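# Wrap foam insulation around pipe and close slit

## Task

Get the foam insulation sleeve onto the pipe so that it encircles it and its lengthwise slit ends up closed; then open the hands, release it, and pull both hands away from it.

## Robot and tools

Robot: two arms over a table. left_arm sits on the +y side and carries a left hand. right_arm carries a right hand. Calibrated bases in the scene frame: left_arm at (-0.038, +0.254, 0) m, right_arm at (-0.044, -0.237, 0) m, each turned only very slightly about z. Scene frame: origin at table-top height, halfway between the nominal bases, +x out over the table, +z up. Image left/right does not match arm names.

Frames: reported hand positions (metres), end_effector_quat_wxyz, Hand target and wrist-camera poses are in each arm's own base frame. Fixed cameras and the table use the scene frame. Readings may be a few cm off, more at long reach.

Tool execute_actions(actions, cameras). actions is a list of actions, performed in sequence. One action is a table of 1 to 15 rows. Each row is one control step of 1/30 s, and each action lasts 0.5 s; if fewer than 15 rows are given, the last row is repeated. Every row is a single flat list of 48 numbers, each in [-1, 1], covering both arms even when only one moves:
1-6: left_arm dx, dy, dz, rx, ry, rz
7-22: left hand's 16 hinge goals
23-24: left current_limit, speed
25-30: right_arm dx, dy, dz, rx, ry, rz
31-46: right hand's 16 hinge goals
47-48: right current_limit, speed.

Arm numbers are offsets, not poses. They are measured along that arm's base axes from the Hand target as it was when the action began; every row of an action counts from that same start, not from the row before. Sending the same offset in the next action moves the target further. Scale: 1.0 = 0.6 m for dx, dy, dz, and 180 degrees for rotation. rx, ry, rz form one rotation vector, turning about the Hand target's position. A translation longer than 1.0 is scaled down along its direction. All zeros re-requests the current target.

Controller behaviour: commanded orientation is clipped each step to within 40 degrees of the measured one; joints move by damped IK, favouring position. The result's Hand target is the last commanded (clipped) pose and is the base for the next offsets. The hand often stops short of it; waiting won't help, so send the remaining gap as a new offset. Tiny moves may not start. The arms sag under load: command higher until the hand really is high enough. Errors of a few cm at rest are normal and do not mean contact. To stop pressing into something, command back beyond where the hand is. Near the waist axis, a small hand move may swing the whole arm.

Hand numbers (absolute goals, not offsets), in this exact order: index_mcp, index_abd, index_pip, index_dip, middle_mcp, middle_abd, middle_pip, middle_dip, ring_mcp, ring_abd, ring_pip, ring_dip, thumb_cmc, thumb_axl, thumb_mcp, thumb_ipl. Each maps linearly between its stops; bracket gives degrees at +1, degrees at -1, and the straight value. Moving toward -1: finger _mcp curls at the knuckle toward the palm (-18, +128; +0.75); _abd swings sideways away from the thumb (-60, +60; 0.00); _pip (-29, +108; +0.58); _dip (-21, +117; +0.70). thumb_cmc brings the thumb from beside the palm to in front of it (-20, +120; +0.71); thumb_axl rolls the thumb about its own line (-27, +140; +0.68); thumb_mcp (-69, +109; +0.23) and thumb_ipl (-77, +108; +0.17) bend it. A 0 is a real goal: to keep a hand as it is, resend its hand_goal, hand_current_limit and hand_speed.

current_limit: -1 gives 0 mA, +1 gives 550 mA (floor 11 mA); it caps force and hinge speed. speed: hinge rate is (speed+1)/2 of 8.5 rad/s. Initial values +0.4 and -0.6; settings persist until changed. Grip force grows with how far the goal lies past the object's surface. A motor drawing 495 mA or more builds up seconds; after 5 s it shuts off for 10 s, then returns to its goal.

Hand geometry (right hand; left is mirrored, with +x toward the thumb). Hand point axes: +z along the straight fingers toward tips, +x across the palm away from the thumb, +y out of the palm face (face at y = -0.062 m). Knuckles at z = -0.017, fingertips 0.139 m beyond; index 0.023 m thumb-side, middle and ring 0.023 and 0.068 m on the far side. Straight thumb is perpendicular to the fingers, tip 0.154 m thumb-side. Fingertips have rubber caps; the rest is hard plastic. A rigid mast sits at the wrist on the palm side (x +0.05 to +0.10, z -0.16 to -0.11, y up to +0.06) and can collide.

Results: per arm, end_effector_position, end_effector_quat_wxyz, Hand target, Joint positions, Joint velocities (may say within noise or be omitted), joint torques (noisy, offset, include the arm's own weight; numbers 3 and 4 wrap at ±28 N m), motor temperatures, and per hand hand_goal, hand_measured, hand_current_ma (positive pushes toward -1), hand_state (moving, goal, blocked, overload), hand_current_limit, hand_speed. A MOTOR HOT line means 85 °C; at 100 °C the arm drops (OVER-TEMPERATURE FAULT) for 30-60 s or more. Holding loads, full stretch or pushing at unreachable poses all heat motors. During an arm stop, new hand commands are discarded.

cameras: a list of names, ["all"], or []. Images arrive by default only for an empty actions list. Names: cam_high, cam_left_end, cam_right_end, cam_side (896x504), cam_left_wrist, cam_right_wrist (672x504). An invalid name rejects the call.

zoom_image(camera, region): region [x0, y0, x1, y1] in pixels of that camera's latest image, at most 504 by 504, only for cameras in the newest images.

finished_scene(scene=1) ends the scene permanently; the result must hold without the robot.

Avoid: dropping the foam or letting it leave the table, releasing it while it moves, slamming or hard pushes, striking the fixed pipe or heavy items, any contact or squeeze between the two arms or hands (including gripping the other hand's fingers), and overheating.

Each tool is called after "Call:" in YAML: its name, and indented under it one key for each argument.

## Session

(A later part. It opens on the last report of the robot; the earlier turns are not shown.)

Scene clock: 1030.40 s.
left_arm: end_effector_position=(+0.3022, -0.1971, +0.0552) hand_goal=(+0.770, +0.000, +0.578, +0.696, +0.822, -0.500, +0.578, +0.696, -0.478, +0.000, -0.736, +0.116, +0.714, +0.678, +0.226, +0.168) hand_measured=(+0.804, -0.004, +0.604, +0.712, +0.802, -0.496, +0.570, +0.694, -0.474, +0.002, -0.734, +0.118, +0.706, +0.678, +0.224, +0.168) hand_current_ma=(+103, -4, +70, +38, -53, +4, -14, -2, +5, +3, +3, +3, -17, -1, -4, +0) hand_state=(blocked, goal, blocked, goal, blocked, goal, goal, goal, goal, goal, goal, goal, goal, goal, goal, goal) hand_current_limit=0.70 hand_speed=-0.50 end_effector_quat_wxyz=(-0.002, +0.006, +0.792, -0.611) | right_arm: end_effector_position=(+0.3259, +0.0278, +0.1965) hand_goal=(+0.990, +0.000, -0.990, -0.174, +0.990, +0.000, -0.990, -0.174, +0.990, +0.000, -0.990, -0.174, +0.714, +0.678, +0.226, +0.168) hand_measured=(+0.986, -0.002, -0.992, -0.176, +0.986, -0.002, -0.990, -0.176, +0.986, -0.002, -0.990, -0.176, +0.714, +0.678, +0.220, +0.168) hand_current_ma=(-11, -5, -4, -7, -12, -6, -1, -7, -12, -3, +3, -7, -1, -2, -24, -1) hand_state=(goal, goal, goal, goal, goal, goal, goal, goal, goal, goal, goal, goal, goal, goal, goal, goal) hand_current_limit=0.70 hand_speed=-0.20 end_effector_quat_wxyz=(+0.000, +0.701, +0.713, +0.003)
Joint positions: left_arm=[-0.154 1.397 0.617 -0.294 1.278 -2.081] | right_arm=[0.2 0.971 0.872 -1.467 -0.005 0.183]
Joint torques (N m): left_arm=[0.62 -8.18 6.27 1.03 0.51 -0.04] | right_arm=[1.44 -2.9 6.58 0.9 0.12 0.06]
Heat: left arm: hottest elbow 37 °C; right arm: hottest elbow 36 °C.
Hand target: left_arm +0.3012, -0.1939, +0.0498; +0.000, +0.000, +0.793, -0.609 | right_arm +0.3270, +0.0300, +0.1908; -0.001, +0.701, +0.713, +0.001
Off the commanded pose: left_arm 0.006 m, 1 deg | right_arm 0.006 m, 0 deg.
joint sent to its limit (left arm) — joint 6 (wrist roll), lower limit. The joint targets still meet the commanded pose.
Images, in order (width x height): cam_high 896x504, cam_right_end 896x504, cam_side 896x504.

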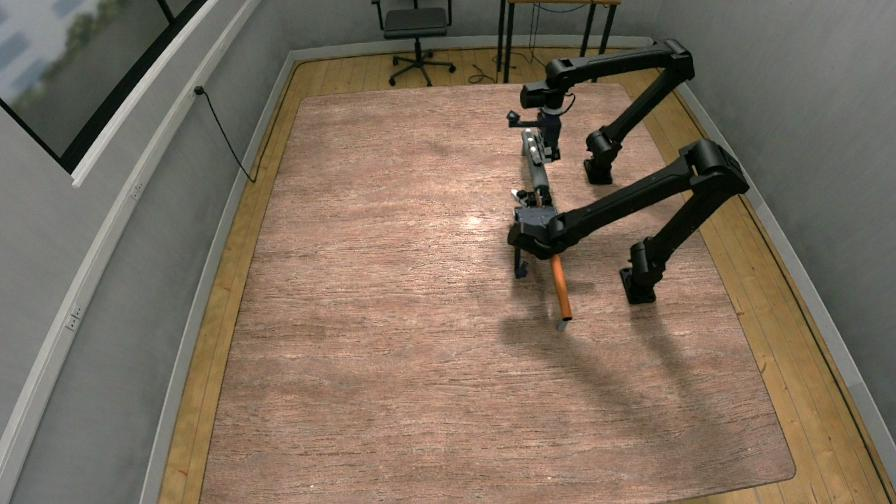

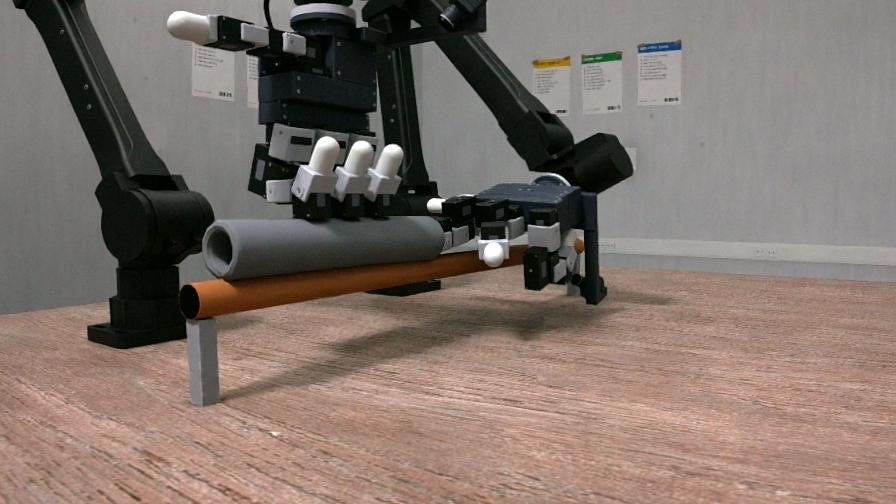

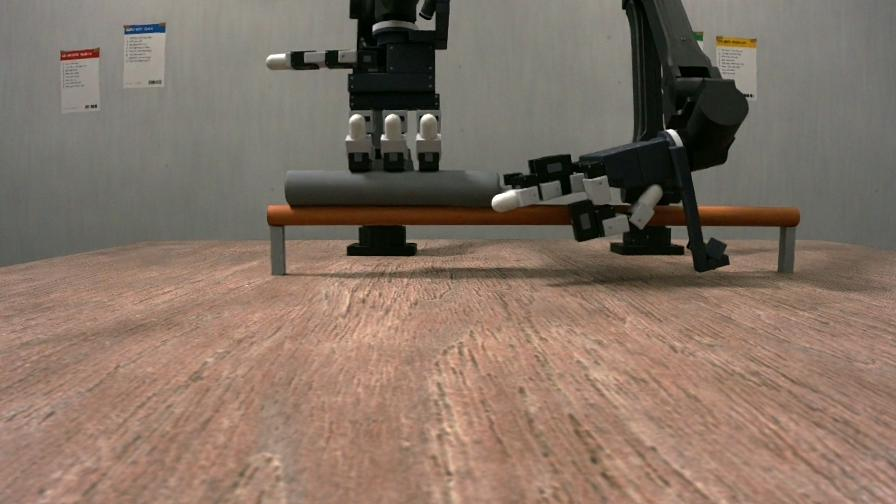

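Call:
execute_actions:
  actions:
    - [[0,0.005,0,0,0,0,0.77,0.0,0.577,0.696,0.822,-0.5,0.577,0.696,-0.478,0,-0.736,0.116,0.714,0.678,0.226,0.168,0.7,-0.5,0,0,0,0,0,0,0.99,0,-0.99,-0.174,0.99,0,-0.99,-0.174,0.99,0,-0.99,-0.174,0.714,0.678,0.226,0.168,0.7,-0.2],[0,0.01,0,0,0,0,0.77,0.0,0.577,0.696,0.822,-0.5,0.577,0.696,-0.478,0,-0.736,0.116,0.714,0.678,0.226,0.168,0.7,-0.5,0,0,0,0,0,0,0.99,0,-0.99,-0.174,0.99,0,-0.99,-0.174,0.99,0,-0.99,-0.174,0.714,0.678,0.226,0.168,0.7,-0.2]]
  cameras: ["cam_side","cam_high"]

Call:
zoom_image:
  camera: "cam_high"
  region: [480, 100, 600, 240]

Scene clock: 1031.43 s.
left_arm: end_effector_position=(+0.3017, -0.1921, +0.0544) hand_goal=(+0.770, +0.000, +0.578, +0.696, +0.822, -0.500, +0.578, +0.696, -0.478, +0.000, -0.736, +0.116, +0.714, +0.678, +0.226, +0.168) hand_measured=(+0.804, -0.004, +0.604, +0.712, +0.802, -0.496, +0.570, +0.694, -0.474, +0.002, -0.734, +0.118, +0.706, +0.678, +0.224, +0.168) hand_current_ma=(+101, -5, +70, +38, -53, +4, -14, -2, +5, +3, +3, +3, -17, -1, -4, +0) hand_state=(blocked, goal, blocked, goal, blocked, goal, goal, goal, goal, goal, goal, goal, goal, goal, goal, goal) hand_current_limit=0.70 hand_speed=-0.50 end_effector_quat_wxyz=(+0.000, +0.004, +0.791, -0.611) | right_arm: end_effector_position=(+0.3259, +0.0278, +0.1965) hand_goal=(+0.990, +0.000, -0.990, -0.174, +0.990, +0.000, -0.990, -0.174, +0.990, +0.000, -0.990, -0.174, +0.714, +0.678, +0.226, +0.168) hand_measured=(+0.986, -0.002, -0.992, -0.176, +0.986, -0.002, -0.990, -0.176, +0.986, -0.002, -0.990, -0.176, +0.714, +0.678, +0.220, +0.168) hand_current_ma=(-11, -5, -4, -7, -12, -6, -1, -7, -12, -3, +3, -7, -1, -2, -24, -1) hand_state=(goal, goal, goal, goal, goal, goal, goal, goal, goal, goal, goal, goal, goal, goal, goal, goal) hand_current_limit=0.70 hand_speed=-0.20 end_effector_quat_wxyz=(+0.000, +0.701, +0.713, +0.003)
Joint positions: left_arm=[-0.138 1.397 0.617 -0.323 1.284 -2.051] | right_arm=[0.2 0.971 0.872 -1.467 -0.005 0.183]
Joint torques (N m): left_arm=[1.14 -7.77 6.76 0.13 0.56 0.13] | right_arm=[1.73 -2.9 6.56 0.83 0.12 0.03]
Heat: left arm: hottest elbow 37 °C; right arm: hottest elbow 36 °C.
Hand target: left_arm +0.3012, -0.1878, +0.0498; +0.000, +0.000, +0.793, -0.609 | right_arm +0.3270, +0.0300, +0.1908; -0.001, +0.701, +0.713, +0.001
Off the commanded pose: left_arm 0.006 m, 1 deg | right_arm 0.006 m, 0 deg.
Images, in order (width x height): cam_high 896x504, cam_side 896x504.

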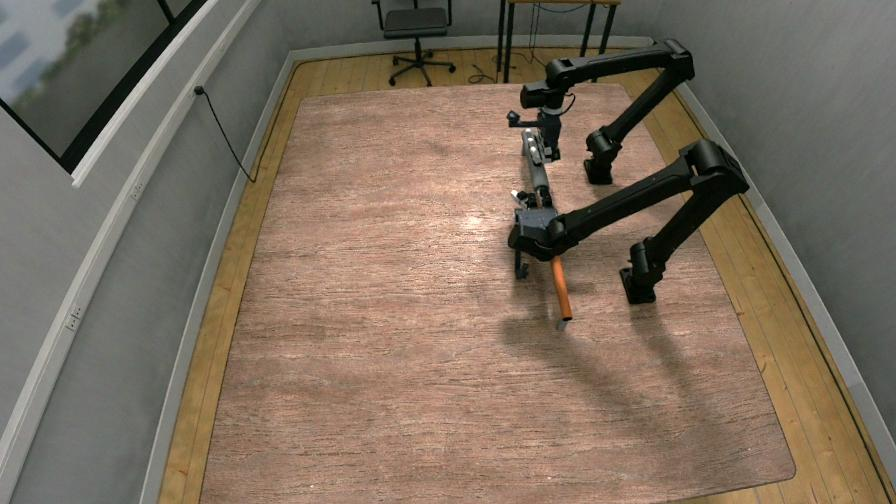

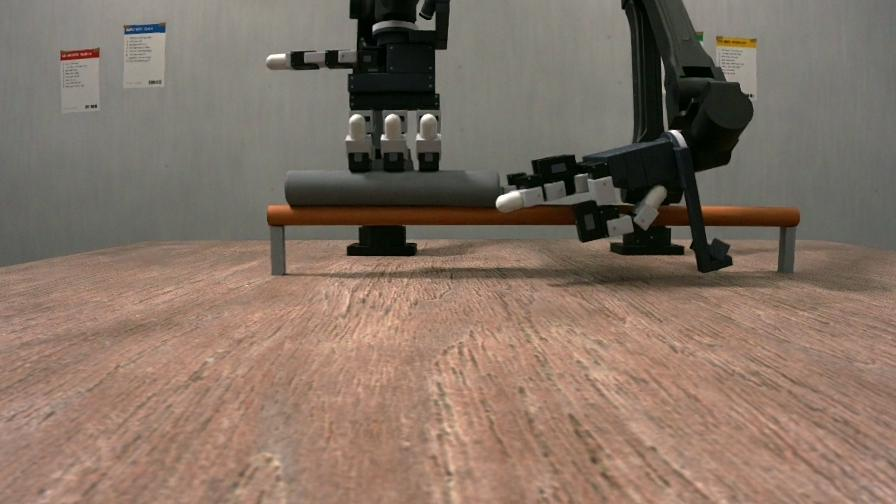

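Scaled by 3.600 from the camera's 896x504 image, which has a finer 1280x720 frame.

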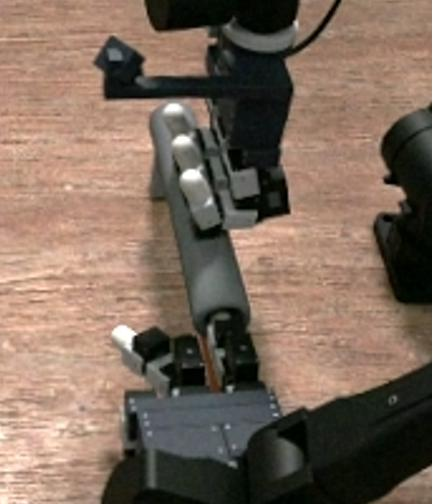

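Call:
execute_actions:
  actions:
    - [[0,0.01,0,0,0,0,0.77,0.0,0.577,0.696,0.822,-0.5,0.577,0.696,-0.478,0,-0.736,0.116,0.714,0.678,0.226,0.168,0.7,-0.5,0,0,0,0,0,0,0.99,0,-0.99,-0.174,0.99,0,-0.99,-0.174,0.99,0,-0.99,-0.174,0.714,0.678,0.226,0.168,0.7,-0.2],[0,0.02,0,0,0,0,0.77,0.0,0.577,0.696,0.822,-0.5,0.577,0.696,-0.478,0,-0.736,0.116,0.714,0.678,0.226,0.168,0.7,-0.5,0,0,0,0,0,0,0.99,0,-0.99,-0.174,0.99,0,-0.99,-0.174,0.99,0,-0.99,-0.174,0.714,0.678,0.226,0.168,0.7,-0.2],[0,0.03,0,0,0,0,0.77,0.0,0.577,0.696,0.822,-0.5,0.577,0.696,-0.478,0,-0.736,0.116,0.714,0.678,0.226,0.168,0.7,-0.5,0,0,0,0,0,0,0.99,0,-0.99,-0.174,0.99,0,-0.99,-0.174,0.99,0,-0.99,-0.174,0.714,0.678,0.226,0.168,0.7,-0.2]]
    - [[0,0.01,0,0,0,0,0.77,0.0,0.577,0.696,0.822,-0.5,0.577,0.696,-0.478,0,-0.736,0.116,0.714,0.678,0.226,0.168,0.7,-0.5,0,0,0,0,0,0,0.99,0,-0.99,-0.174,0.99,0,-0.99,-0.174,0.99,0,-0.99,-0.174,0.714,0.678,0.226,0.168,0.7,-0.2],[0,0.02,0,0,0,0,0.77,0.0,0.577,0.696,0.822,-0.5,0.577,0.696,-0.478,0,-0.736,0.116,0.714,0.678,0.226,0.168,0.7,-0.5,0,0,0,0,0,0,0.99,0,-0.99,-0.174,0.99,0,-0.99,-0.174,0.99,0,-0.99,-0.174,0.714,0.678,0.226,0.168,0.7,-0.2],[0,0.03,0,0,0,0,0.77,0.0,0.577,0.696,0.822,-0.5,0.577,0.696,-0.478,0,-0.736,0.116,0.714,0.678,0.226,0.168,0.7,-0.5,0,0,0,0,0,0,0.99,0,-0.99,-0.174,0.99,0,-0.99,-0.174,0.99,0,-0.99,-0.174,0.714,0.678,0.226,0.168,0.7,-0.2]]
  cameras: ["cam_side","cam_high","cam_left_end","cam_left_wrist"]

Call:
zoom_image:
  camera: "cam_side"
  region: [270, 130, 550, 270]

Call:
zoom_image:
  camera: "cam_high"
  region: [480, 100, 600, 240]

Scene clock: 1033.43 s.
left_arm: end_effector_position=(+0.2855, -0.1551, +0.0473) hand_goal=(+0.770, +0.000, +0.578, +0.696, +0.822, -0.500, +0.578, +0.696, -0.478, +0.000, -0.736, +0.116, +0.714, +0.678, +0.226, +0.168) hand_measured=(+0.806, -0.002, +0.604, +0.712, +0.802, -0.498, +0.570, +0.694, -0.474, +0.002, -0.734, +0.118, +0.706, +0.678, +0.224, +0.168) hand_current_ma=(+111, -2, +70, +36, -53, +4, -14, -2, +5, +3, +3, +3, -17, -1, -4, +0) hand_state=(blocked, goal, blocked, goal, blocked, goal, goal, goal, goal, goal, goal, goal, goal, goal, goal, goal) hand_current_limit=0.70 hand_speed=-0.50 end_effector_quat_wxyz=(-0.009, -0.008, +0.791, -0.612) | right_arm: end_effector_position=(+0.3259, +0.0278, +0.1965) hand_goal=(+0.990, +0.000, -0.990, -0.174, +0.990, +0.000, -0.990, -0.174, +0.990, +0.000, -0.990, -0.174, +0.714, +0.678, +0.226, +0.168) hand_measured=(+0.986, -0.002, -0.992, -0.176, +0.986, -0.002, -0.990, -0.176, +0.986, -0.002, -0.990, -0.176, +0.714, +0.678, +0.220, +0.168) hand_current_ma=(-11, -5, -4, -7, -12, -6, -1, -7, -11, -3, +2, -7, -1, -2, -24, -1) hand_state=(goal, goal, goal, goal, goal, goal, goal, goal, goal, goal, goal, goal, goal, goal, goal, goal) hand_current_limit=0.70 hand_speed=-0.20 end_effector_quat_wxyz=(+0.000, +0.701, +0.713, +0.003)
Joint positions: left_arm=[-0.026 1.424 0.644 -0.71 1.316 -1.678] | right_arm=[0.2 0.971 0.872 -1.467 -0.005 0.183]
Joint torques (N m): left_arm=[0.62 -7.24 9.37 -0.29 0.48 0.1] | right_arm=[1.79 -2.78 6.61 0.9 0.12 0.05]
Heat: left arm: hottest elbow 37 °C; right arm: hottest elbow 36 °C.
Hand target: left_arm +0.3011, -0.1519, +0.0497; +0.000, +0.000, +0.793, -0.609 | right_arm +0.3270, +0.0300, +0.1908; -0.001, +0.701, +0.713, +0.001
Off the commanded pose: left_arm 0.016 m, 1 deg | right_arm 0.006 m, 0 deg.
Images, in order (width x height): cam_high 896x504, cam_left_end 896x504, cam_side 896x504, cam_left_wrist 672x504.

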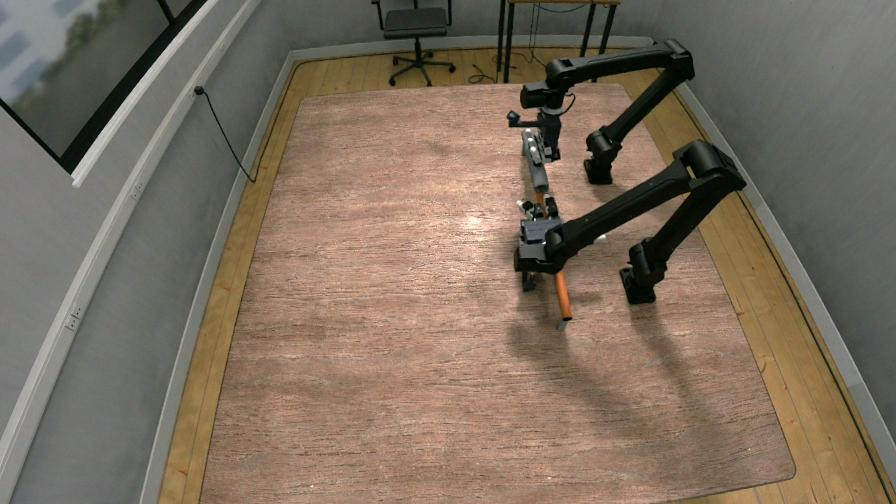

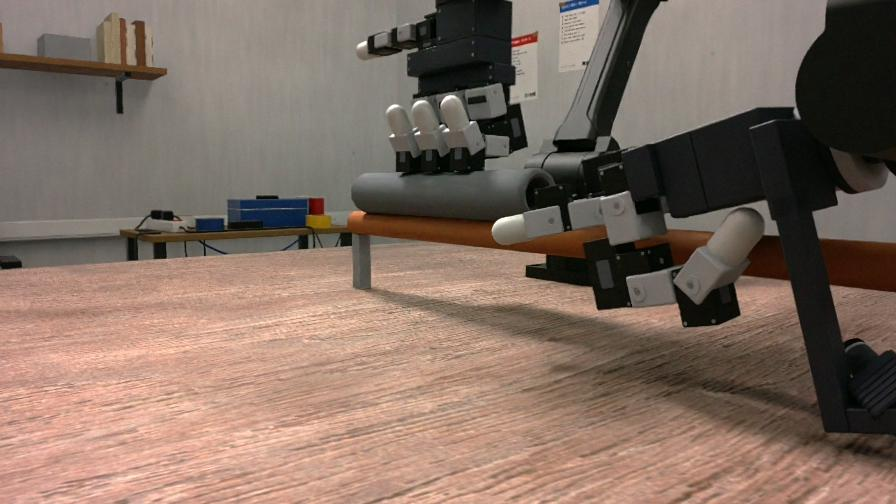

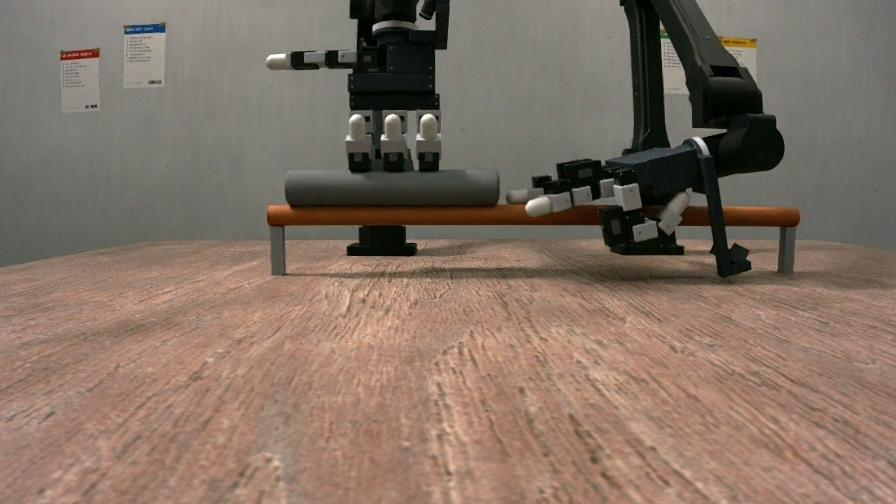

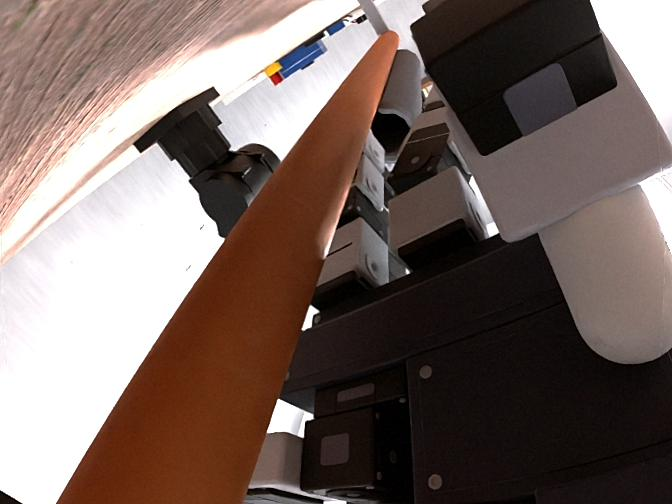

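Scaled by 1.800 from the camera's 896x504 image, which has a finer 1280x720 frame.

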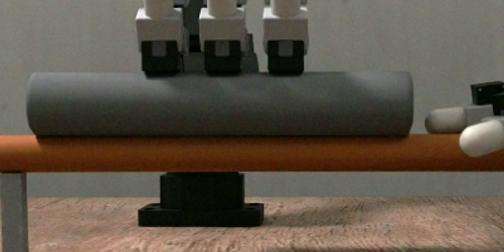

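Scaled by 3.600 from the camera's 896x504 image, which has a finer 1280x720 frame.

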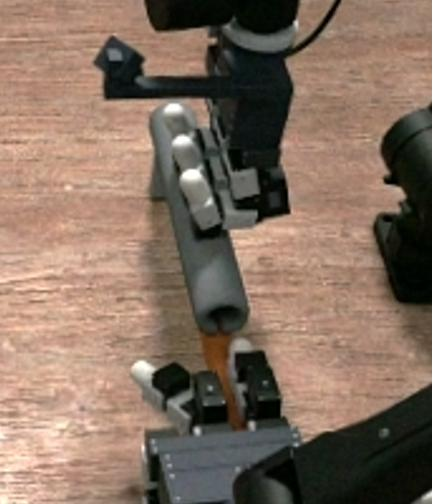

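Call:
zoom_image:
  camera: "cam_left_end"
  region: [480, 140, 600, 240]

Call:
zoom_image:
  camera: "cam_left_wrist"
  region: [330, 10, 450, 180]

Scaled by 4.200 from the camera's 896x504 image, which has a finer 1280x720 frame.

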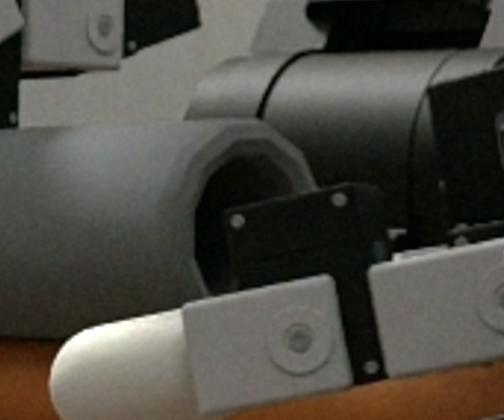

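Scaled by 2.965 from the camera's 672x504 image, which has a finer 960x720 frame.

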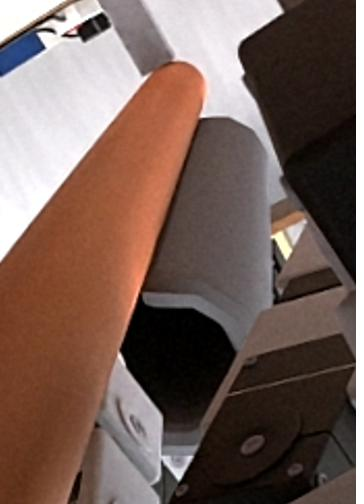

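Call:
execute_actions:
  actions:
    - [[0,0.01,0.03,0,0,0,0.77,0.0,0.577,0.696,0.822,-0.5,0.577,0.696,-0.478,0,-0.736,0.116,0.714,0.678,0.226,0.168,0.7,-0.5,0,0,0,0,0,0,0.99,0,-0.99,-0.174,0.99,0,-0.99,-0.174,0.99,0,-0.99,-0.174,0.714,0.678,0.226,0.168,0.7,-0.2],[0,0.03,0.07,0,0,0,0.77,0.0,0.577,0.696,0.822,-0.5,0.577,0.696,-0.478,0,-0.736,0.116,0.714,0.678,0.226,0.168,0.7,-0.5,0,0,0,0,0,0,0.99,0,-0.99,-0.174,0.99,0,-0.99,-0.174,0.99,0,-0.99,-0.174,0.714,0.678,0.226,0.168,0.7,-0.2],[0,0.05,0.12,0,0,0,0.77,0.0,0.577,0.696,0.822,-0.5,0.577,0.696,-0.478,0,-0.736,0.116,0.714,0.678,0.226,0.168,0.7,-0.5,0,0,0,0,0,0,0.99,0,-0.99,-0.174,0.99,0,-0.99,-0.174,0.99,0,-0.99,-0.174,0.714,0.678,0.226,0.168,0.7,-0.2]]
    - [[0,0.02,0.05,0,0,0,0.77,0.0,0.577,0.696,0.77,0,0.577,0.696,0.77,0,0.577,0.696,0.714,0.678,0.226,0.168,0.7,0,0,0,0,0,0,0,0.99,0,-0.99,-0.174,0.99,0,-0.99,-0.174,0.99,0,-0.99,-0.174,0.714,0.678,0.226,0.168,0.7,-0.2],[0,0.03,0.1,0,0,0,0.77,0.0,0.577,0.696,0.77,0,0.577,0.696,0.77,0,0.577,0.696,0.714,0.678,0.226,0.168,0.7,0,0,0,0,0,0,0,0.99,0,-0.99,-0.174,0.99,0,-0.99,-0.174,0.99,0,-0.99,-0.174,0.714,0.678,0.226,0.168,0.7,-0.2],[0,0.03,0.15,0,0,0,0.77,0.0,0.577,0.696,0.77,0,0.577,0.696,0.77,0,0.577,0.696,0.714,0.678,0.226,0.168,0.7,0,0,0,0,0,0,0,0.99,0,-0.99,-0.174,0.99,0,-0.99,-0.174,0.99,0,-0.99,-0.174,0.714,0.678,0.226,0.168,0.7,-0.2]]
  cameras: ["cam_side","cam_high","cam_left_end"]

Scene clock: 1036.33 s.
left_arm: end_effector_position=(+0.2852, -0.1090, +0.1965) hand_goal=(+0.770, +0.000, +0.578, +0.696, +0.770, +0.000, +0.578, +0.696, +0.770, +0.000, +0.578, +0.696, +0.714, +0.678, +0.226, +0.168) hand_measured=(+0.760, -0.004, +0.578, +0.698, +0.760, -0.004, +0.572, +0.694, +0.754, +0.002, +0.572, +0.694, +0.706, +0.678, +0.224, +0.168) hand_current_ma=(-22, -4, +0, +3, -20, -5, -12, -2, -41, +3, -11, -4, -17, -1, -4, +0) hand_state=(goal, goal, goal, goal, goal, goal, goal, goal, goal, goal, goal, goal, goal, goal, goal, goal) hand_current_limit=0.70 hand_speed=0.00 end_effector_quat_wxyz=(-0.012, -0.020, +0.795, -0.606) | right_arm: end_effector_position=(+0.3259, +0.0278, +0.1965) hand_goal=(+0.990, +0.000, -0.990, -0.174, +0.990, +0.000, -0.990, -0.174, +0.990, +0.000, -0.990, -0.174, +0.714, +0.678, +0.226, +0.168) hand_measured=(+0.986, -0.002, -0.992, -0.176, +0.986, -0.002, -0.990, -0.176, +0.986, -0.002, -0.990, -0.176, +0.714, +0.678, +0.220, +0.168) hand_current_ma=(-11, -5, -4, -7, -12, -6, -1, -7, -11, -3, +2, -7, -1, -2, -24, -1) hand_state=(goal, goal, goal, goal, goal, goal, goal, goal, goal, goal, goal, goal, goal, goal, goal, goal) hand_current_limit=0.70 hand_speed=-0.20 end_effector_quat_wxyz=(+0.000, +0.701, +0.713, +0.003)
Joint positions: left_arm=[0.117 1.282 0.959 -1.637 1.28 -1.213] | right_arm=[0.2 0.971 0.872 -1.467 -0.005 0.183]
Joint torques (N m): left_arm=[0.79 -7.71 12.56 -0.92 0.71 0.03] | right_arm=[1.67 -3.02 6.64 0.87 0.12 0.03]
Heat: left arm: hottest elbow 37 °C; right arm: hottest elbow 36 °C.
Hand target: left_arm +0.3012, -0.1038, +0.2118; +0.000, +0.000, +0.793, -0.609 | right_arm +0.3270, +0.0300, +0.1908; -0.001, +0.701, +0.713, +0.001
Off the commanded pose: left_arm 0.023 m, 3 deg | right_arm 0.006 m, 0 deg.
Images, in order (width x height): cam_high 896x504, cam_left_end 896x504, cam_side 896x504.

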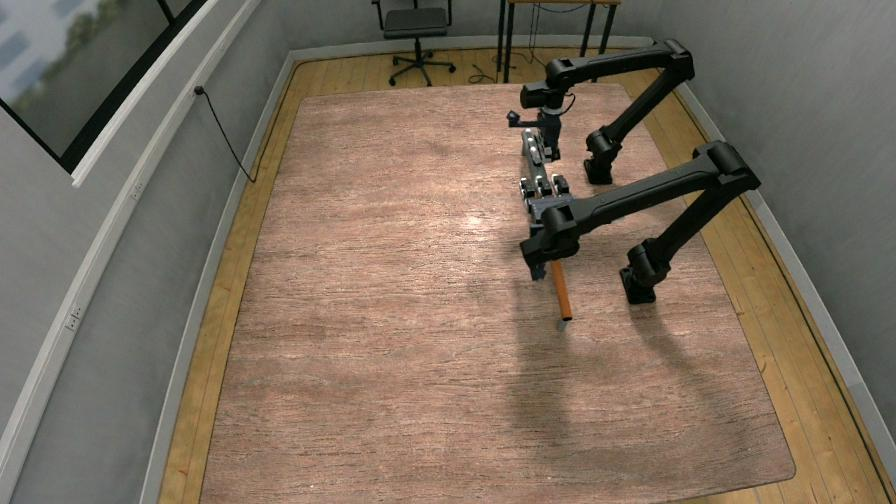

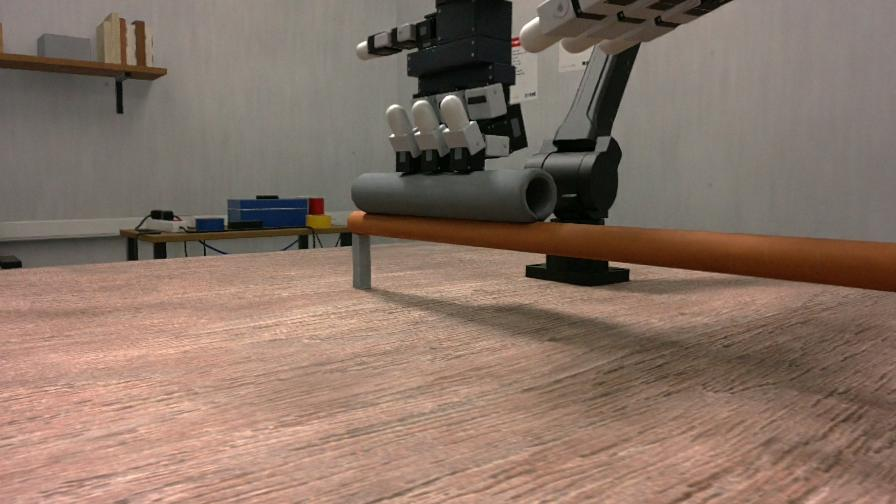

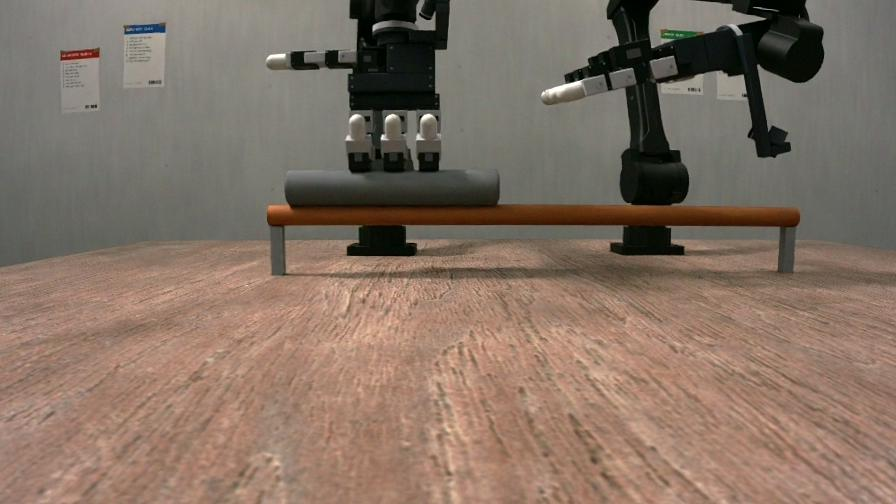

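Call:
zoom_image:
  camera: "cam_left_end"
  region: [500, 150, 580, 230]

Call:
execute_actions:
  actions: []
  cameras: ["cam_right_end"]

Call:
zoom_image:
  camera: "cam_right_end"
  region: [190, 205, 270, 295]

Scaled by 6.300 from the camera's 896x504 image, which has a finer 1280x720 frame.

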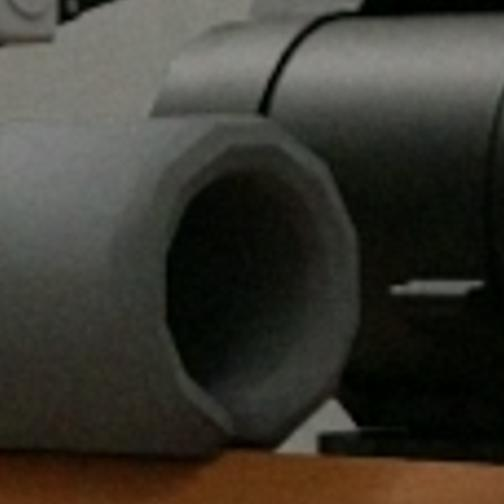

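Scene clock: 1036.43 s.
left_arm: end_effector_position=(+0.2852, -0.1090, +0.1965) hand_goal=(+0.770, +0.000, +0.578, +0.696, +0.770, +0.000, +0.578, +0.696, +0.770, +0.000, +0.578, +0.696, +0.714, +0.678, +0.226, +0.168) hand_measured=(+0.760, -0.004, +0.578, +0.698, +0.760, -0.004, +0.572, +0.694, +0.754, +0.002, +0.572, +0.694, +0.706, +0.678, +0.224, +0.168) hand_current_ma=(-22, -4, +0, +3, -20, -5, -12, -2, -41, +3, -11, -4, -17, -1, -4, +0) hand_state=(goal, goal, goal, goal, goal, goal, goal, goal, goal, goal, goal, goal, goal, goal, goal, goal) hand_current_limit=0.70 hand_speed=0.00 end_effector_quat_wxyz=(-0.012, -0.020, +0.795, -0.606) | right_arm: end_effector_position=(+0.3259, +0.0278, +0.1965) hand_goal=(+0.990, +0.000, -0.990, -0.174, +0.990, +0.000, -0.990, -0.174, +0.990, +0.000, -0.990, -0.174, +0.714, +0.678, +0.226, +0.168) hand_measured=(+0.986, -0.002, -0.992, -0.176, +0.986, -0.002, -0.990, -0.176, +0.986, -0.002, -0.990, -0.176, +0.714, +0.678, +0.220, +0.168) hand_current_ma=(-11, -5, -4, -7, -12, -6, -1, -7, -11, -3, +2, -7, -1, -2, -24, -1) hand_state=(goal, goal, goal, goal, goal, goal, goal, goal, goal, goal, goal, goal, goal, goal, goal, goal) hand_current_limit=0.70 hand_speed=-0.20 end_effector_quat_wxyz=(+0.000, +0.701, +0.713, +0.003)
Joint positions: left_arm=[0.117 1.282 0.959 -1.637 1.28 -1.212] | right_arm=[0.2 0.971 0.872 -1.467 -0.005 0.183]
Joint velocities: within noise
Joint torques (N m): left_arm=[0.91 -7.36 12.56 -0.9 0.72 0.04] | right_arm=[2.02 -2.9 6.58 0.81 0.11 0.04]
Motor temperatures (°C): left_arm=[25 31 37 26 24 24] | right_arm=[29 30 36 22 23 21]
Heat: left arm: hottest elbow 37 °C; right arm: hottest elbow 36 °C.
Hand target: left_arm +0.3011, -0.1038, +0.2118; +0.000, +0.000, +0.793, -0.609 | right_arm +0.3270, +0.0300, +0.1908; -0.001, +0.701, +0.713, +0.001
Off the commanded pose: left_arm 0.023 m, 3 deg | right_arm 0.006 m, 0 deg.
Images, in order (width x height): cam_right_end 896x504.

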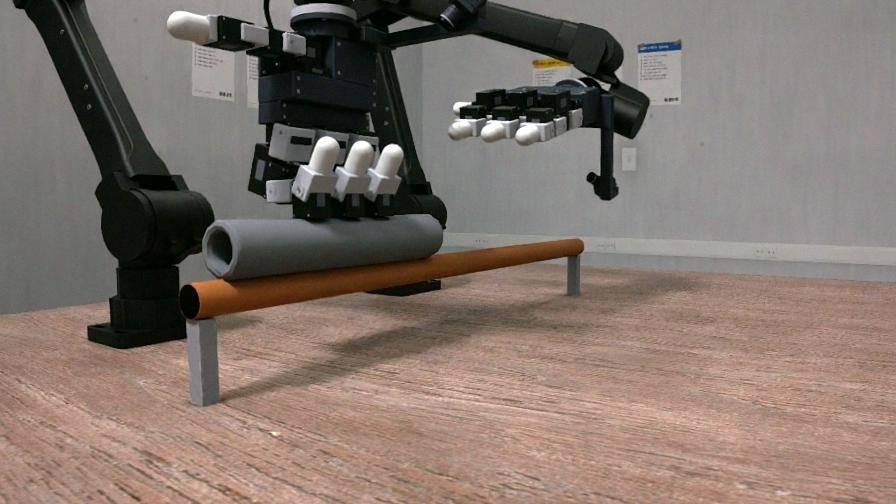

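Scaled by 5.600 from the camera's 896x504 image, which has a finer 1280x720 frame.

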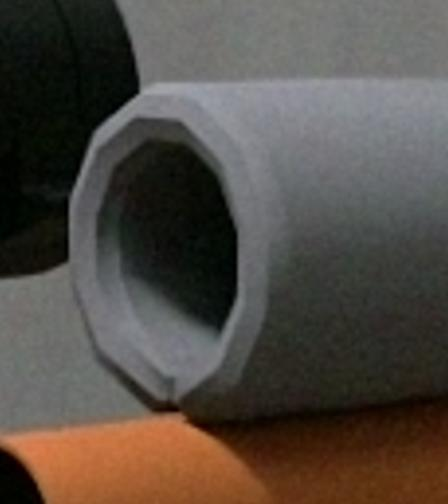

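Call:
execute_actions:
  actions:
    - [[0,0,0.05,0.03,0,0,0.77,0.0,0.577,0.696,0.77,0,0.577,0.696,0.77,0,0.577,0.696,0.714,0.678,0.226,0.168,0.7,0,0,0,0,0,0,0,0.99,0,-0.99,-0.174,0.99,0,-0.99,-0.174,0.99,0,-0.99,-0.174,0.714,0.678,0.226,0.168,0.7,-0.2],[0,0,0.1,0.08,0,0,0.77,0.0,0.577,0.696,0.77,0,0.577,0.696,0.77,0,0.577,0.696,0.714,0.678,0.226,0.168,0.7,0,0,0,0,0,0,0,0.99,0,-0.99,-0.174,0.99,0,-0.99,-0.174,0.99,0,-0.99,-0.174,0.714,0.678,0.226,0.168,0.7,-0.2],[0,0,0.15,0.139,0,0,0.77,0.0,0.577,0.696,0.77,0,0.577,0.696,0.77,0,0.577,0.696,0.714,0.678,0.226,0.168,0.7,0,0,0,0,0,0,0,0.99,0,-0.99,-0.174,0.99,0,-0.99,-0.174,0.99,0,-0.99,-0.174,0.714,0.678,0.226,0.168,0.7,-0.2]]
    - [[0,0,0.0,0.03,0,0,0.77,0.0,0.577,0.696,0.77,0,0.577,0.696,0.77,0,0.577,0.696,0.714,0.678,0.226,0.168,0.7,0,0,0,0,0,0,0,0.99,0,-0.99,-0.174,0.99,0,-0.99,-0.174,0.99,0,-0.99,-0.174,0.714,0.678,0.226,0.168,0.7,-0.2],[0,0,0.0,0.08,0,0,0.77,0.0,0.577,0.696,0.77,0,0.577,0.696,0.77,0,0.577,0.696,0.714,0.678,0.226,0.168,0.7,0,0,0,0,0,0,0,0.99,0,-0.99,-0.174,0.99,0,-0.99,-0.174,0.99,0,-0.99,-0.174,0.714,0.678,0.226,0.168,0.7,-0.2],[0,0,0.0,0.139,0,0,0.77,0.0,0.577,0.696,0.77,0,0.577,0.696,0.77,0,0.577,0.696,0.714,0.678,0.226,0.168,0.7,0,0,0,0,0,0,0,0.99,0,-0.99,-0.174,0.99,0,-0.99,-0.174,0.99,0,-0.99,-0.174,0.714,0.678,0.226,0.168,0.7,-0.2]]
  cameras: ["cam_side","cam_high","cam_left_end"]

Scene clock: 1038.87 s.
left_arm: end_effector_position=(+0.2892, -0.0984, +0.2815) hand_goal=(+0.770, +0.000, +0.578, +0.696, +0.770, +0.000, +0.578, +0.696, +0.770, +0.000, +0.578, +0.696, +0.714, +0.678, +0.226, +0.168) hand_measured=(+0.758, -0.002, +0.578, +0.698, +0.760, -0.002, +0.572, +0.694, +0.758, +0.002, +0.574, +0.694, +0.706, +0.678, +0.224, +0.168) hand_current_ma=(-26, -4, -1, +3, -22, -4, -9, -2, -28, +3, -8, -4, -17, -1, -4, +0) hand_state=(goal, goal, goal, goal, goal, goal, goal, goal, goal, goal, goal, goal, goal, goal, goal, goal) hand_current_limit=0.70 hand_speed=0.00 end_effector_quat_wxyz=(-0.020, -0.002, +0.977, -0.212) | right_arm: end_effector_position=(+0.3259, +0.0278, +0.1965) hand_goal=(+0.990, +0.000, -0.990, -0.174, +0.990, +0.000, -0.990, -0.174, +0.990, +0.000, -0.990, -0.174, +0.714, +0.678, +0.226, +0.168) hand_measured=(+0.986, -0.002, -0.992, -0.176, +0.986, -0.002, -0.990, -0.176, +0.986, -0.002, -0.990, -0.176, +0.714, +0.678, +0.220, +0.168) hand_current_ma=(-11, -5, -4, -7, -12, -6, -1, -7, -11, -3, +2, -7, -1, -2, -24, -1) hand_state=(goal, goal, goal, goal, goal, goal, goal, goal, goal, goal, goal, goal, goal, goal, goal, goal) hand_current_limit=0.70 hand_speed=-0.20 end_effector_quat_wxyz=(+0.000, +0.701, +0.713, +0.003)
Joint positions: left_arm=[-0.313 1.202 1.304 -1.573 0.418 -1.909] | right_arm=[0.2 0.971 0.872 -1.467 -0.005 0.183]
Joint torques (N m): left_arm=[-0.32 -7.71 14.37 -0.16 0.2 -0.07] | right_arm=[1.73 -2.96 6.56 0.8 0.12 0.04]
Heat: left arm: hottest elbow 38 °C; right arm: hottest elbow 35 °C.
Hand target: left_arm +0.3011, -0.1039, +0.3017; +0.000, +0.000, +0.976, -0.216 | right_arm +0.3270, +0.0300, +0.1908; -0.001, +0.701, +0.713, +0.001
Off the commanded pose: left_arm 0.024 m, 2 deg | right_arm 0.006 m, 0 deg.
Images, in order (width x height): cam_high 896x504, cam_left_end 896x504, cam_side 896x504.

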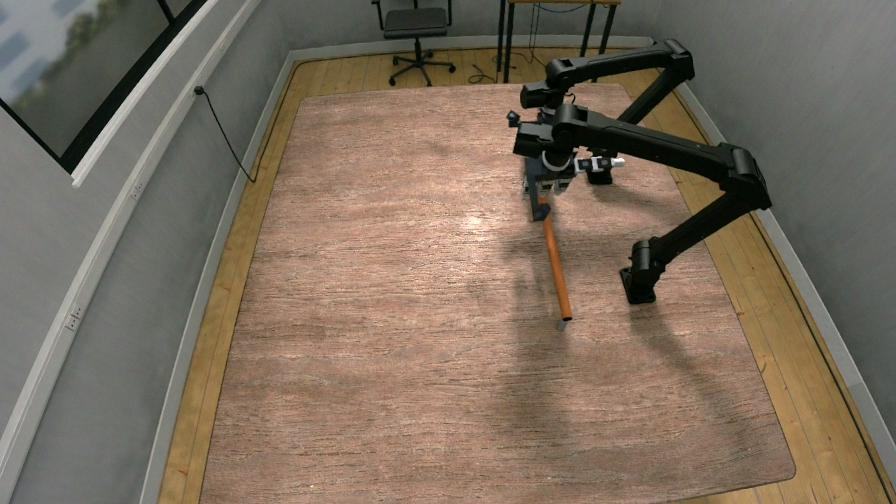

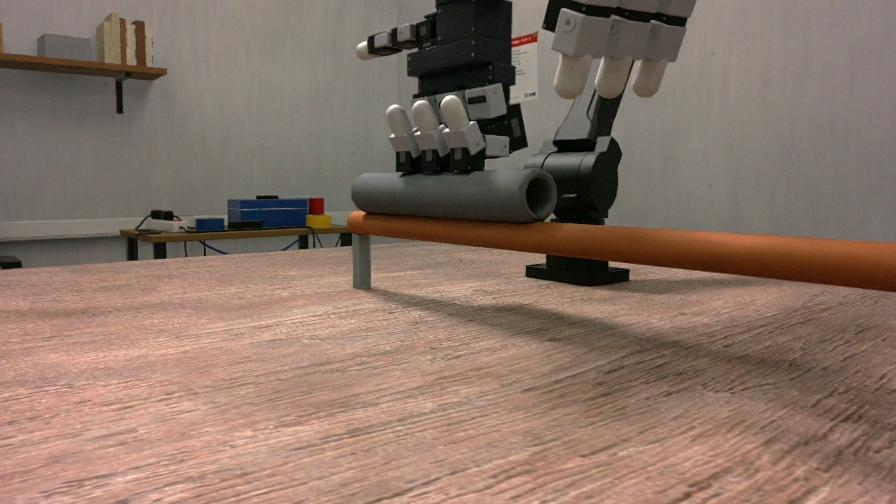

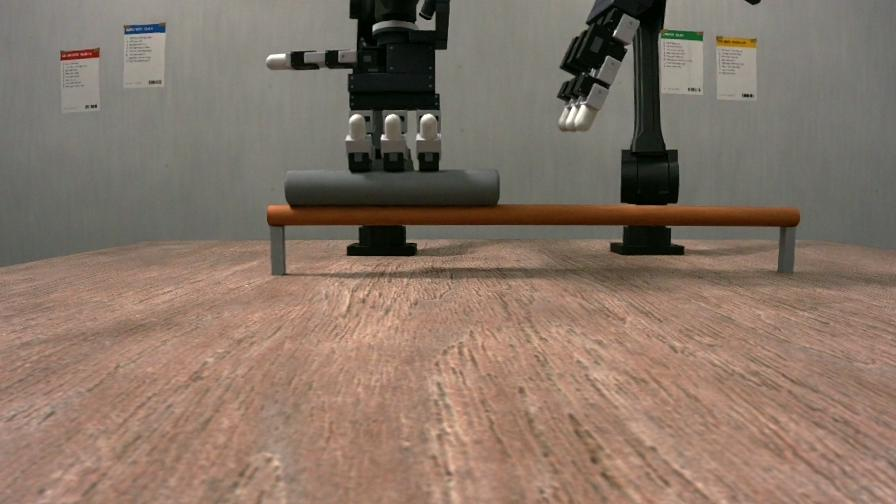

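Call:
execute_actions:
  actions:
    - [[0,0,0,0.03,0,0,0.77,0.0,0.577,0.696,0.77,0,0.577,0.696,0.77,0,0.577,0.696,0.714,0.678,0.226,0.168,0.7,0,0,0,0,0,0,0,0.99,0,-0.99,-0.174,0.99,0,-0.99,-0.174,0.99,0,-0.99,-0.174,0.714,0.678,0.226,0.168,0.7,-0.2],[0,0,0,0.08,0,0,0.99,0.0,0.98,0.98,0.77,0,0.577,0.696,0.77,0,0.577,0.696,0.714,0.678,0.226,0.168,0.7,0,0,0,0,0,0,0,0.99,0,-0.99,-0.174,0.99,0,-0.99,-0.174,0.99,0,-0.99,-0.174,0.714,0.678,0.226,0.168,0.7,-0.2],[0,-0.02,0,0.139,0,0,0.99,0.0,0.98,0.98,0.77,0,0.577,0.696,0.77,0,0.577,0.696,0.714,0.678,0.226,0.168,0.7,0,0,0,0,0,0,0,0.99,0,-0.99,-0.174,0.99,0,-0.99,-0.174,0.99,0,-0.99,-0.174,0.714,0.678,0.226,0.168,0.7,-0.2]]
  cameras: ["cam_side","cam_high","cam_left_end","cam_left_wrist"]

Scene clock: 1040.33 s.
left_arm: end_effector_position=(+0.2919, -0.1122, +0.2807) hand_goal=(+0.990, +0.000, +0.980, +0.980, +0.770, +0.000, +0.578, +0.696, +0.770, +0.000, +0.578, +0.696, +0.714, +0.678, +0.226, +0.168) hand_measured=(+0.978, -0.002, +0.974, +0.976, +0.766, -0.002, +0.576, +0.694, +0.768, +0.002, +0.576, +0.694, +0.712, +0.678, +0.224, +0.168) hand_current_ma=(-29, -4, -11, -5, -5, -4, -4, -2, -5, +3, -4, -4, -2, -1, -5, +0) hand_state=(goal, goal, goal, goal, goal, goal, goal, goal, goal, goal, goal, goal, goal, goal, goal, goal) hand_current_limit=0.70 hand_speed=0.00 end_effector_quat_wxyz=(-0.029, +0.027, +0.999, +0.003) | right_arm: end_effector_position=(+0.3259, +0.0278, +0.1965) hand_goal=(+0.990, +0.000, -0.990, -0.174, +0.990, +0.000, -0.990, -0.174, +0.990, +0.000, -0.990, -0.174, +0.714, +0.678, +0.226, +0.168) hand_measured=(+0.986, -0.002, -0.992, -0.176, +0.986, -0.002, -0.990, -0.176, +0.986, -0.002, -0.990, -0.176, +0.714, +0.678, +0.220, +0.168) hand_current_ma=(-11, -5, -4, -7, -12, -6, -1, -7, -11, -3, +2, -7, -1, -2, -24, -1) hand_state=(goal, goal, goal, goal, goal, goal, goal, goal, goal, goal, goal, goal, goal, goal, goal, goal) hand_current_limit=0.70 hand_speed=-0.20 end_effector_quat_wxyz=(+0.000, +0.701, +0.713, +0.003)
Joint positions: left_arm=[-0.556 1.335 1.365 -1.654 0.025 -2.073] | right_arm=[0.2 0.971 0.872 -1.467 -0.005 0.183]
Joint torques (N m): left_arm=[0.73 -10.11 13.89 -0.44 -0.16 -0.05] | right_arm=[1.85 -2.9 6.64 0.83 0.11 0.04]
Heat: left arm: hottest elbow 38 °C; right arm: hottest elbow 35 °C.
Hand target: left_arm +0.3011, -0.1159, +0.3018; +0.000, +0.000, +1.000, +0.001 | right_arm +0.3270, +0.0300, +0.1908; -0.001, +0.701, +0.713, +0.001
Off the commanded pose: left_arm 0.023 m, 5 deg | right_arm 0.006 m, 0 deg.
joint sent to its limit (left arm) — joint 6 (wrist roll), lower limit. The joint targets are off in orientation, not in position.
Images, in order (width x height): cam_high 896x504, cam_left_end 896x504, cam_side 896x504, cam_left_wrist 672x504.

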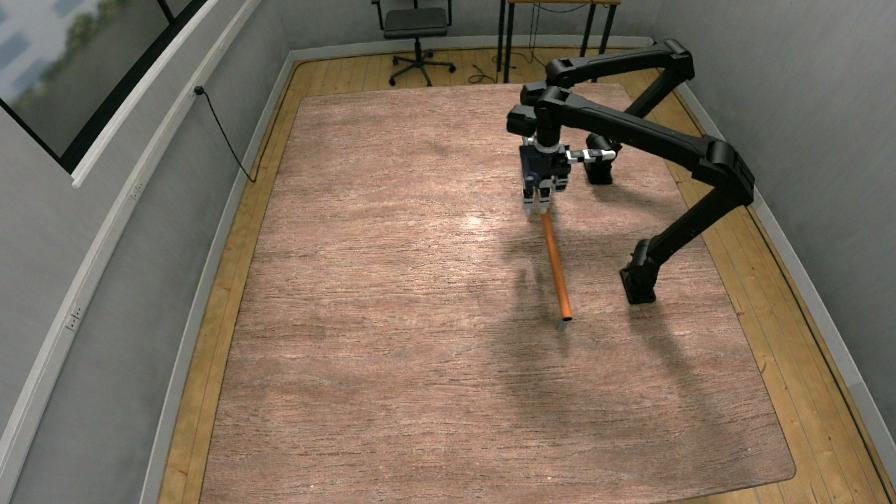

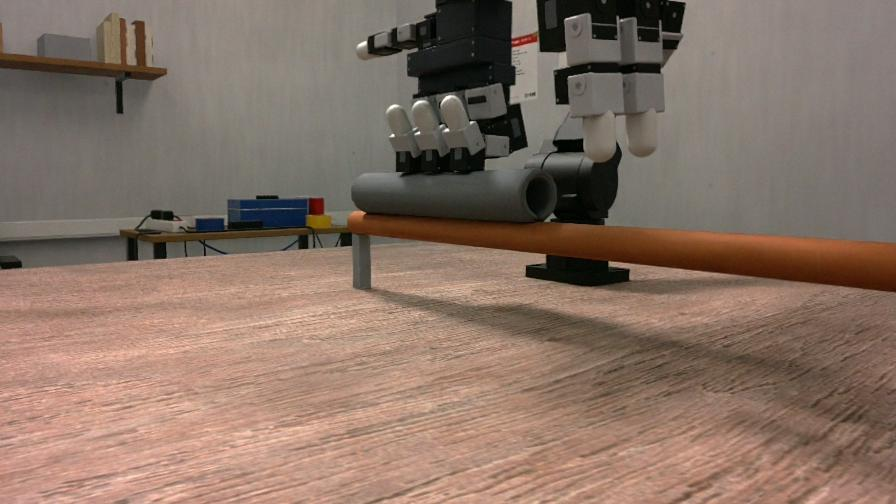

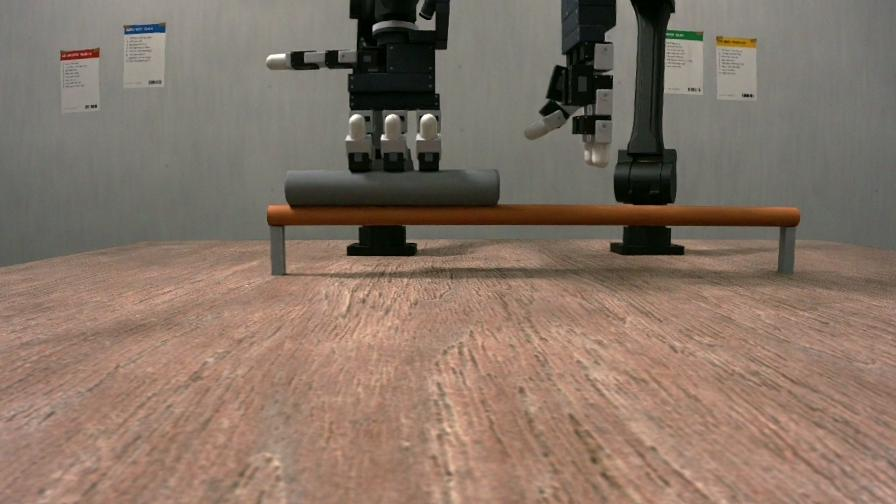

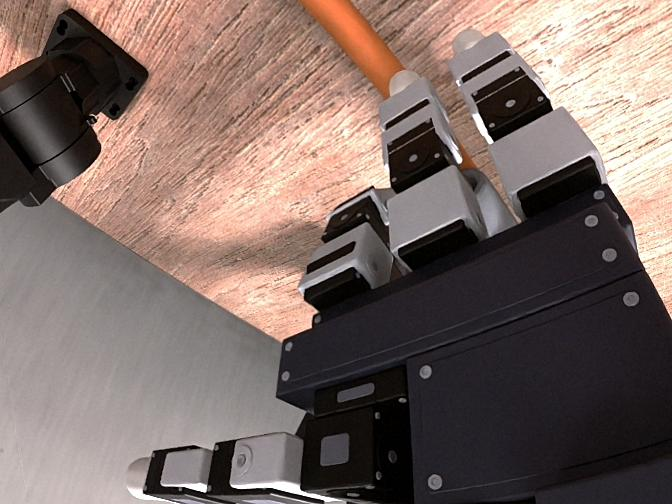

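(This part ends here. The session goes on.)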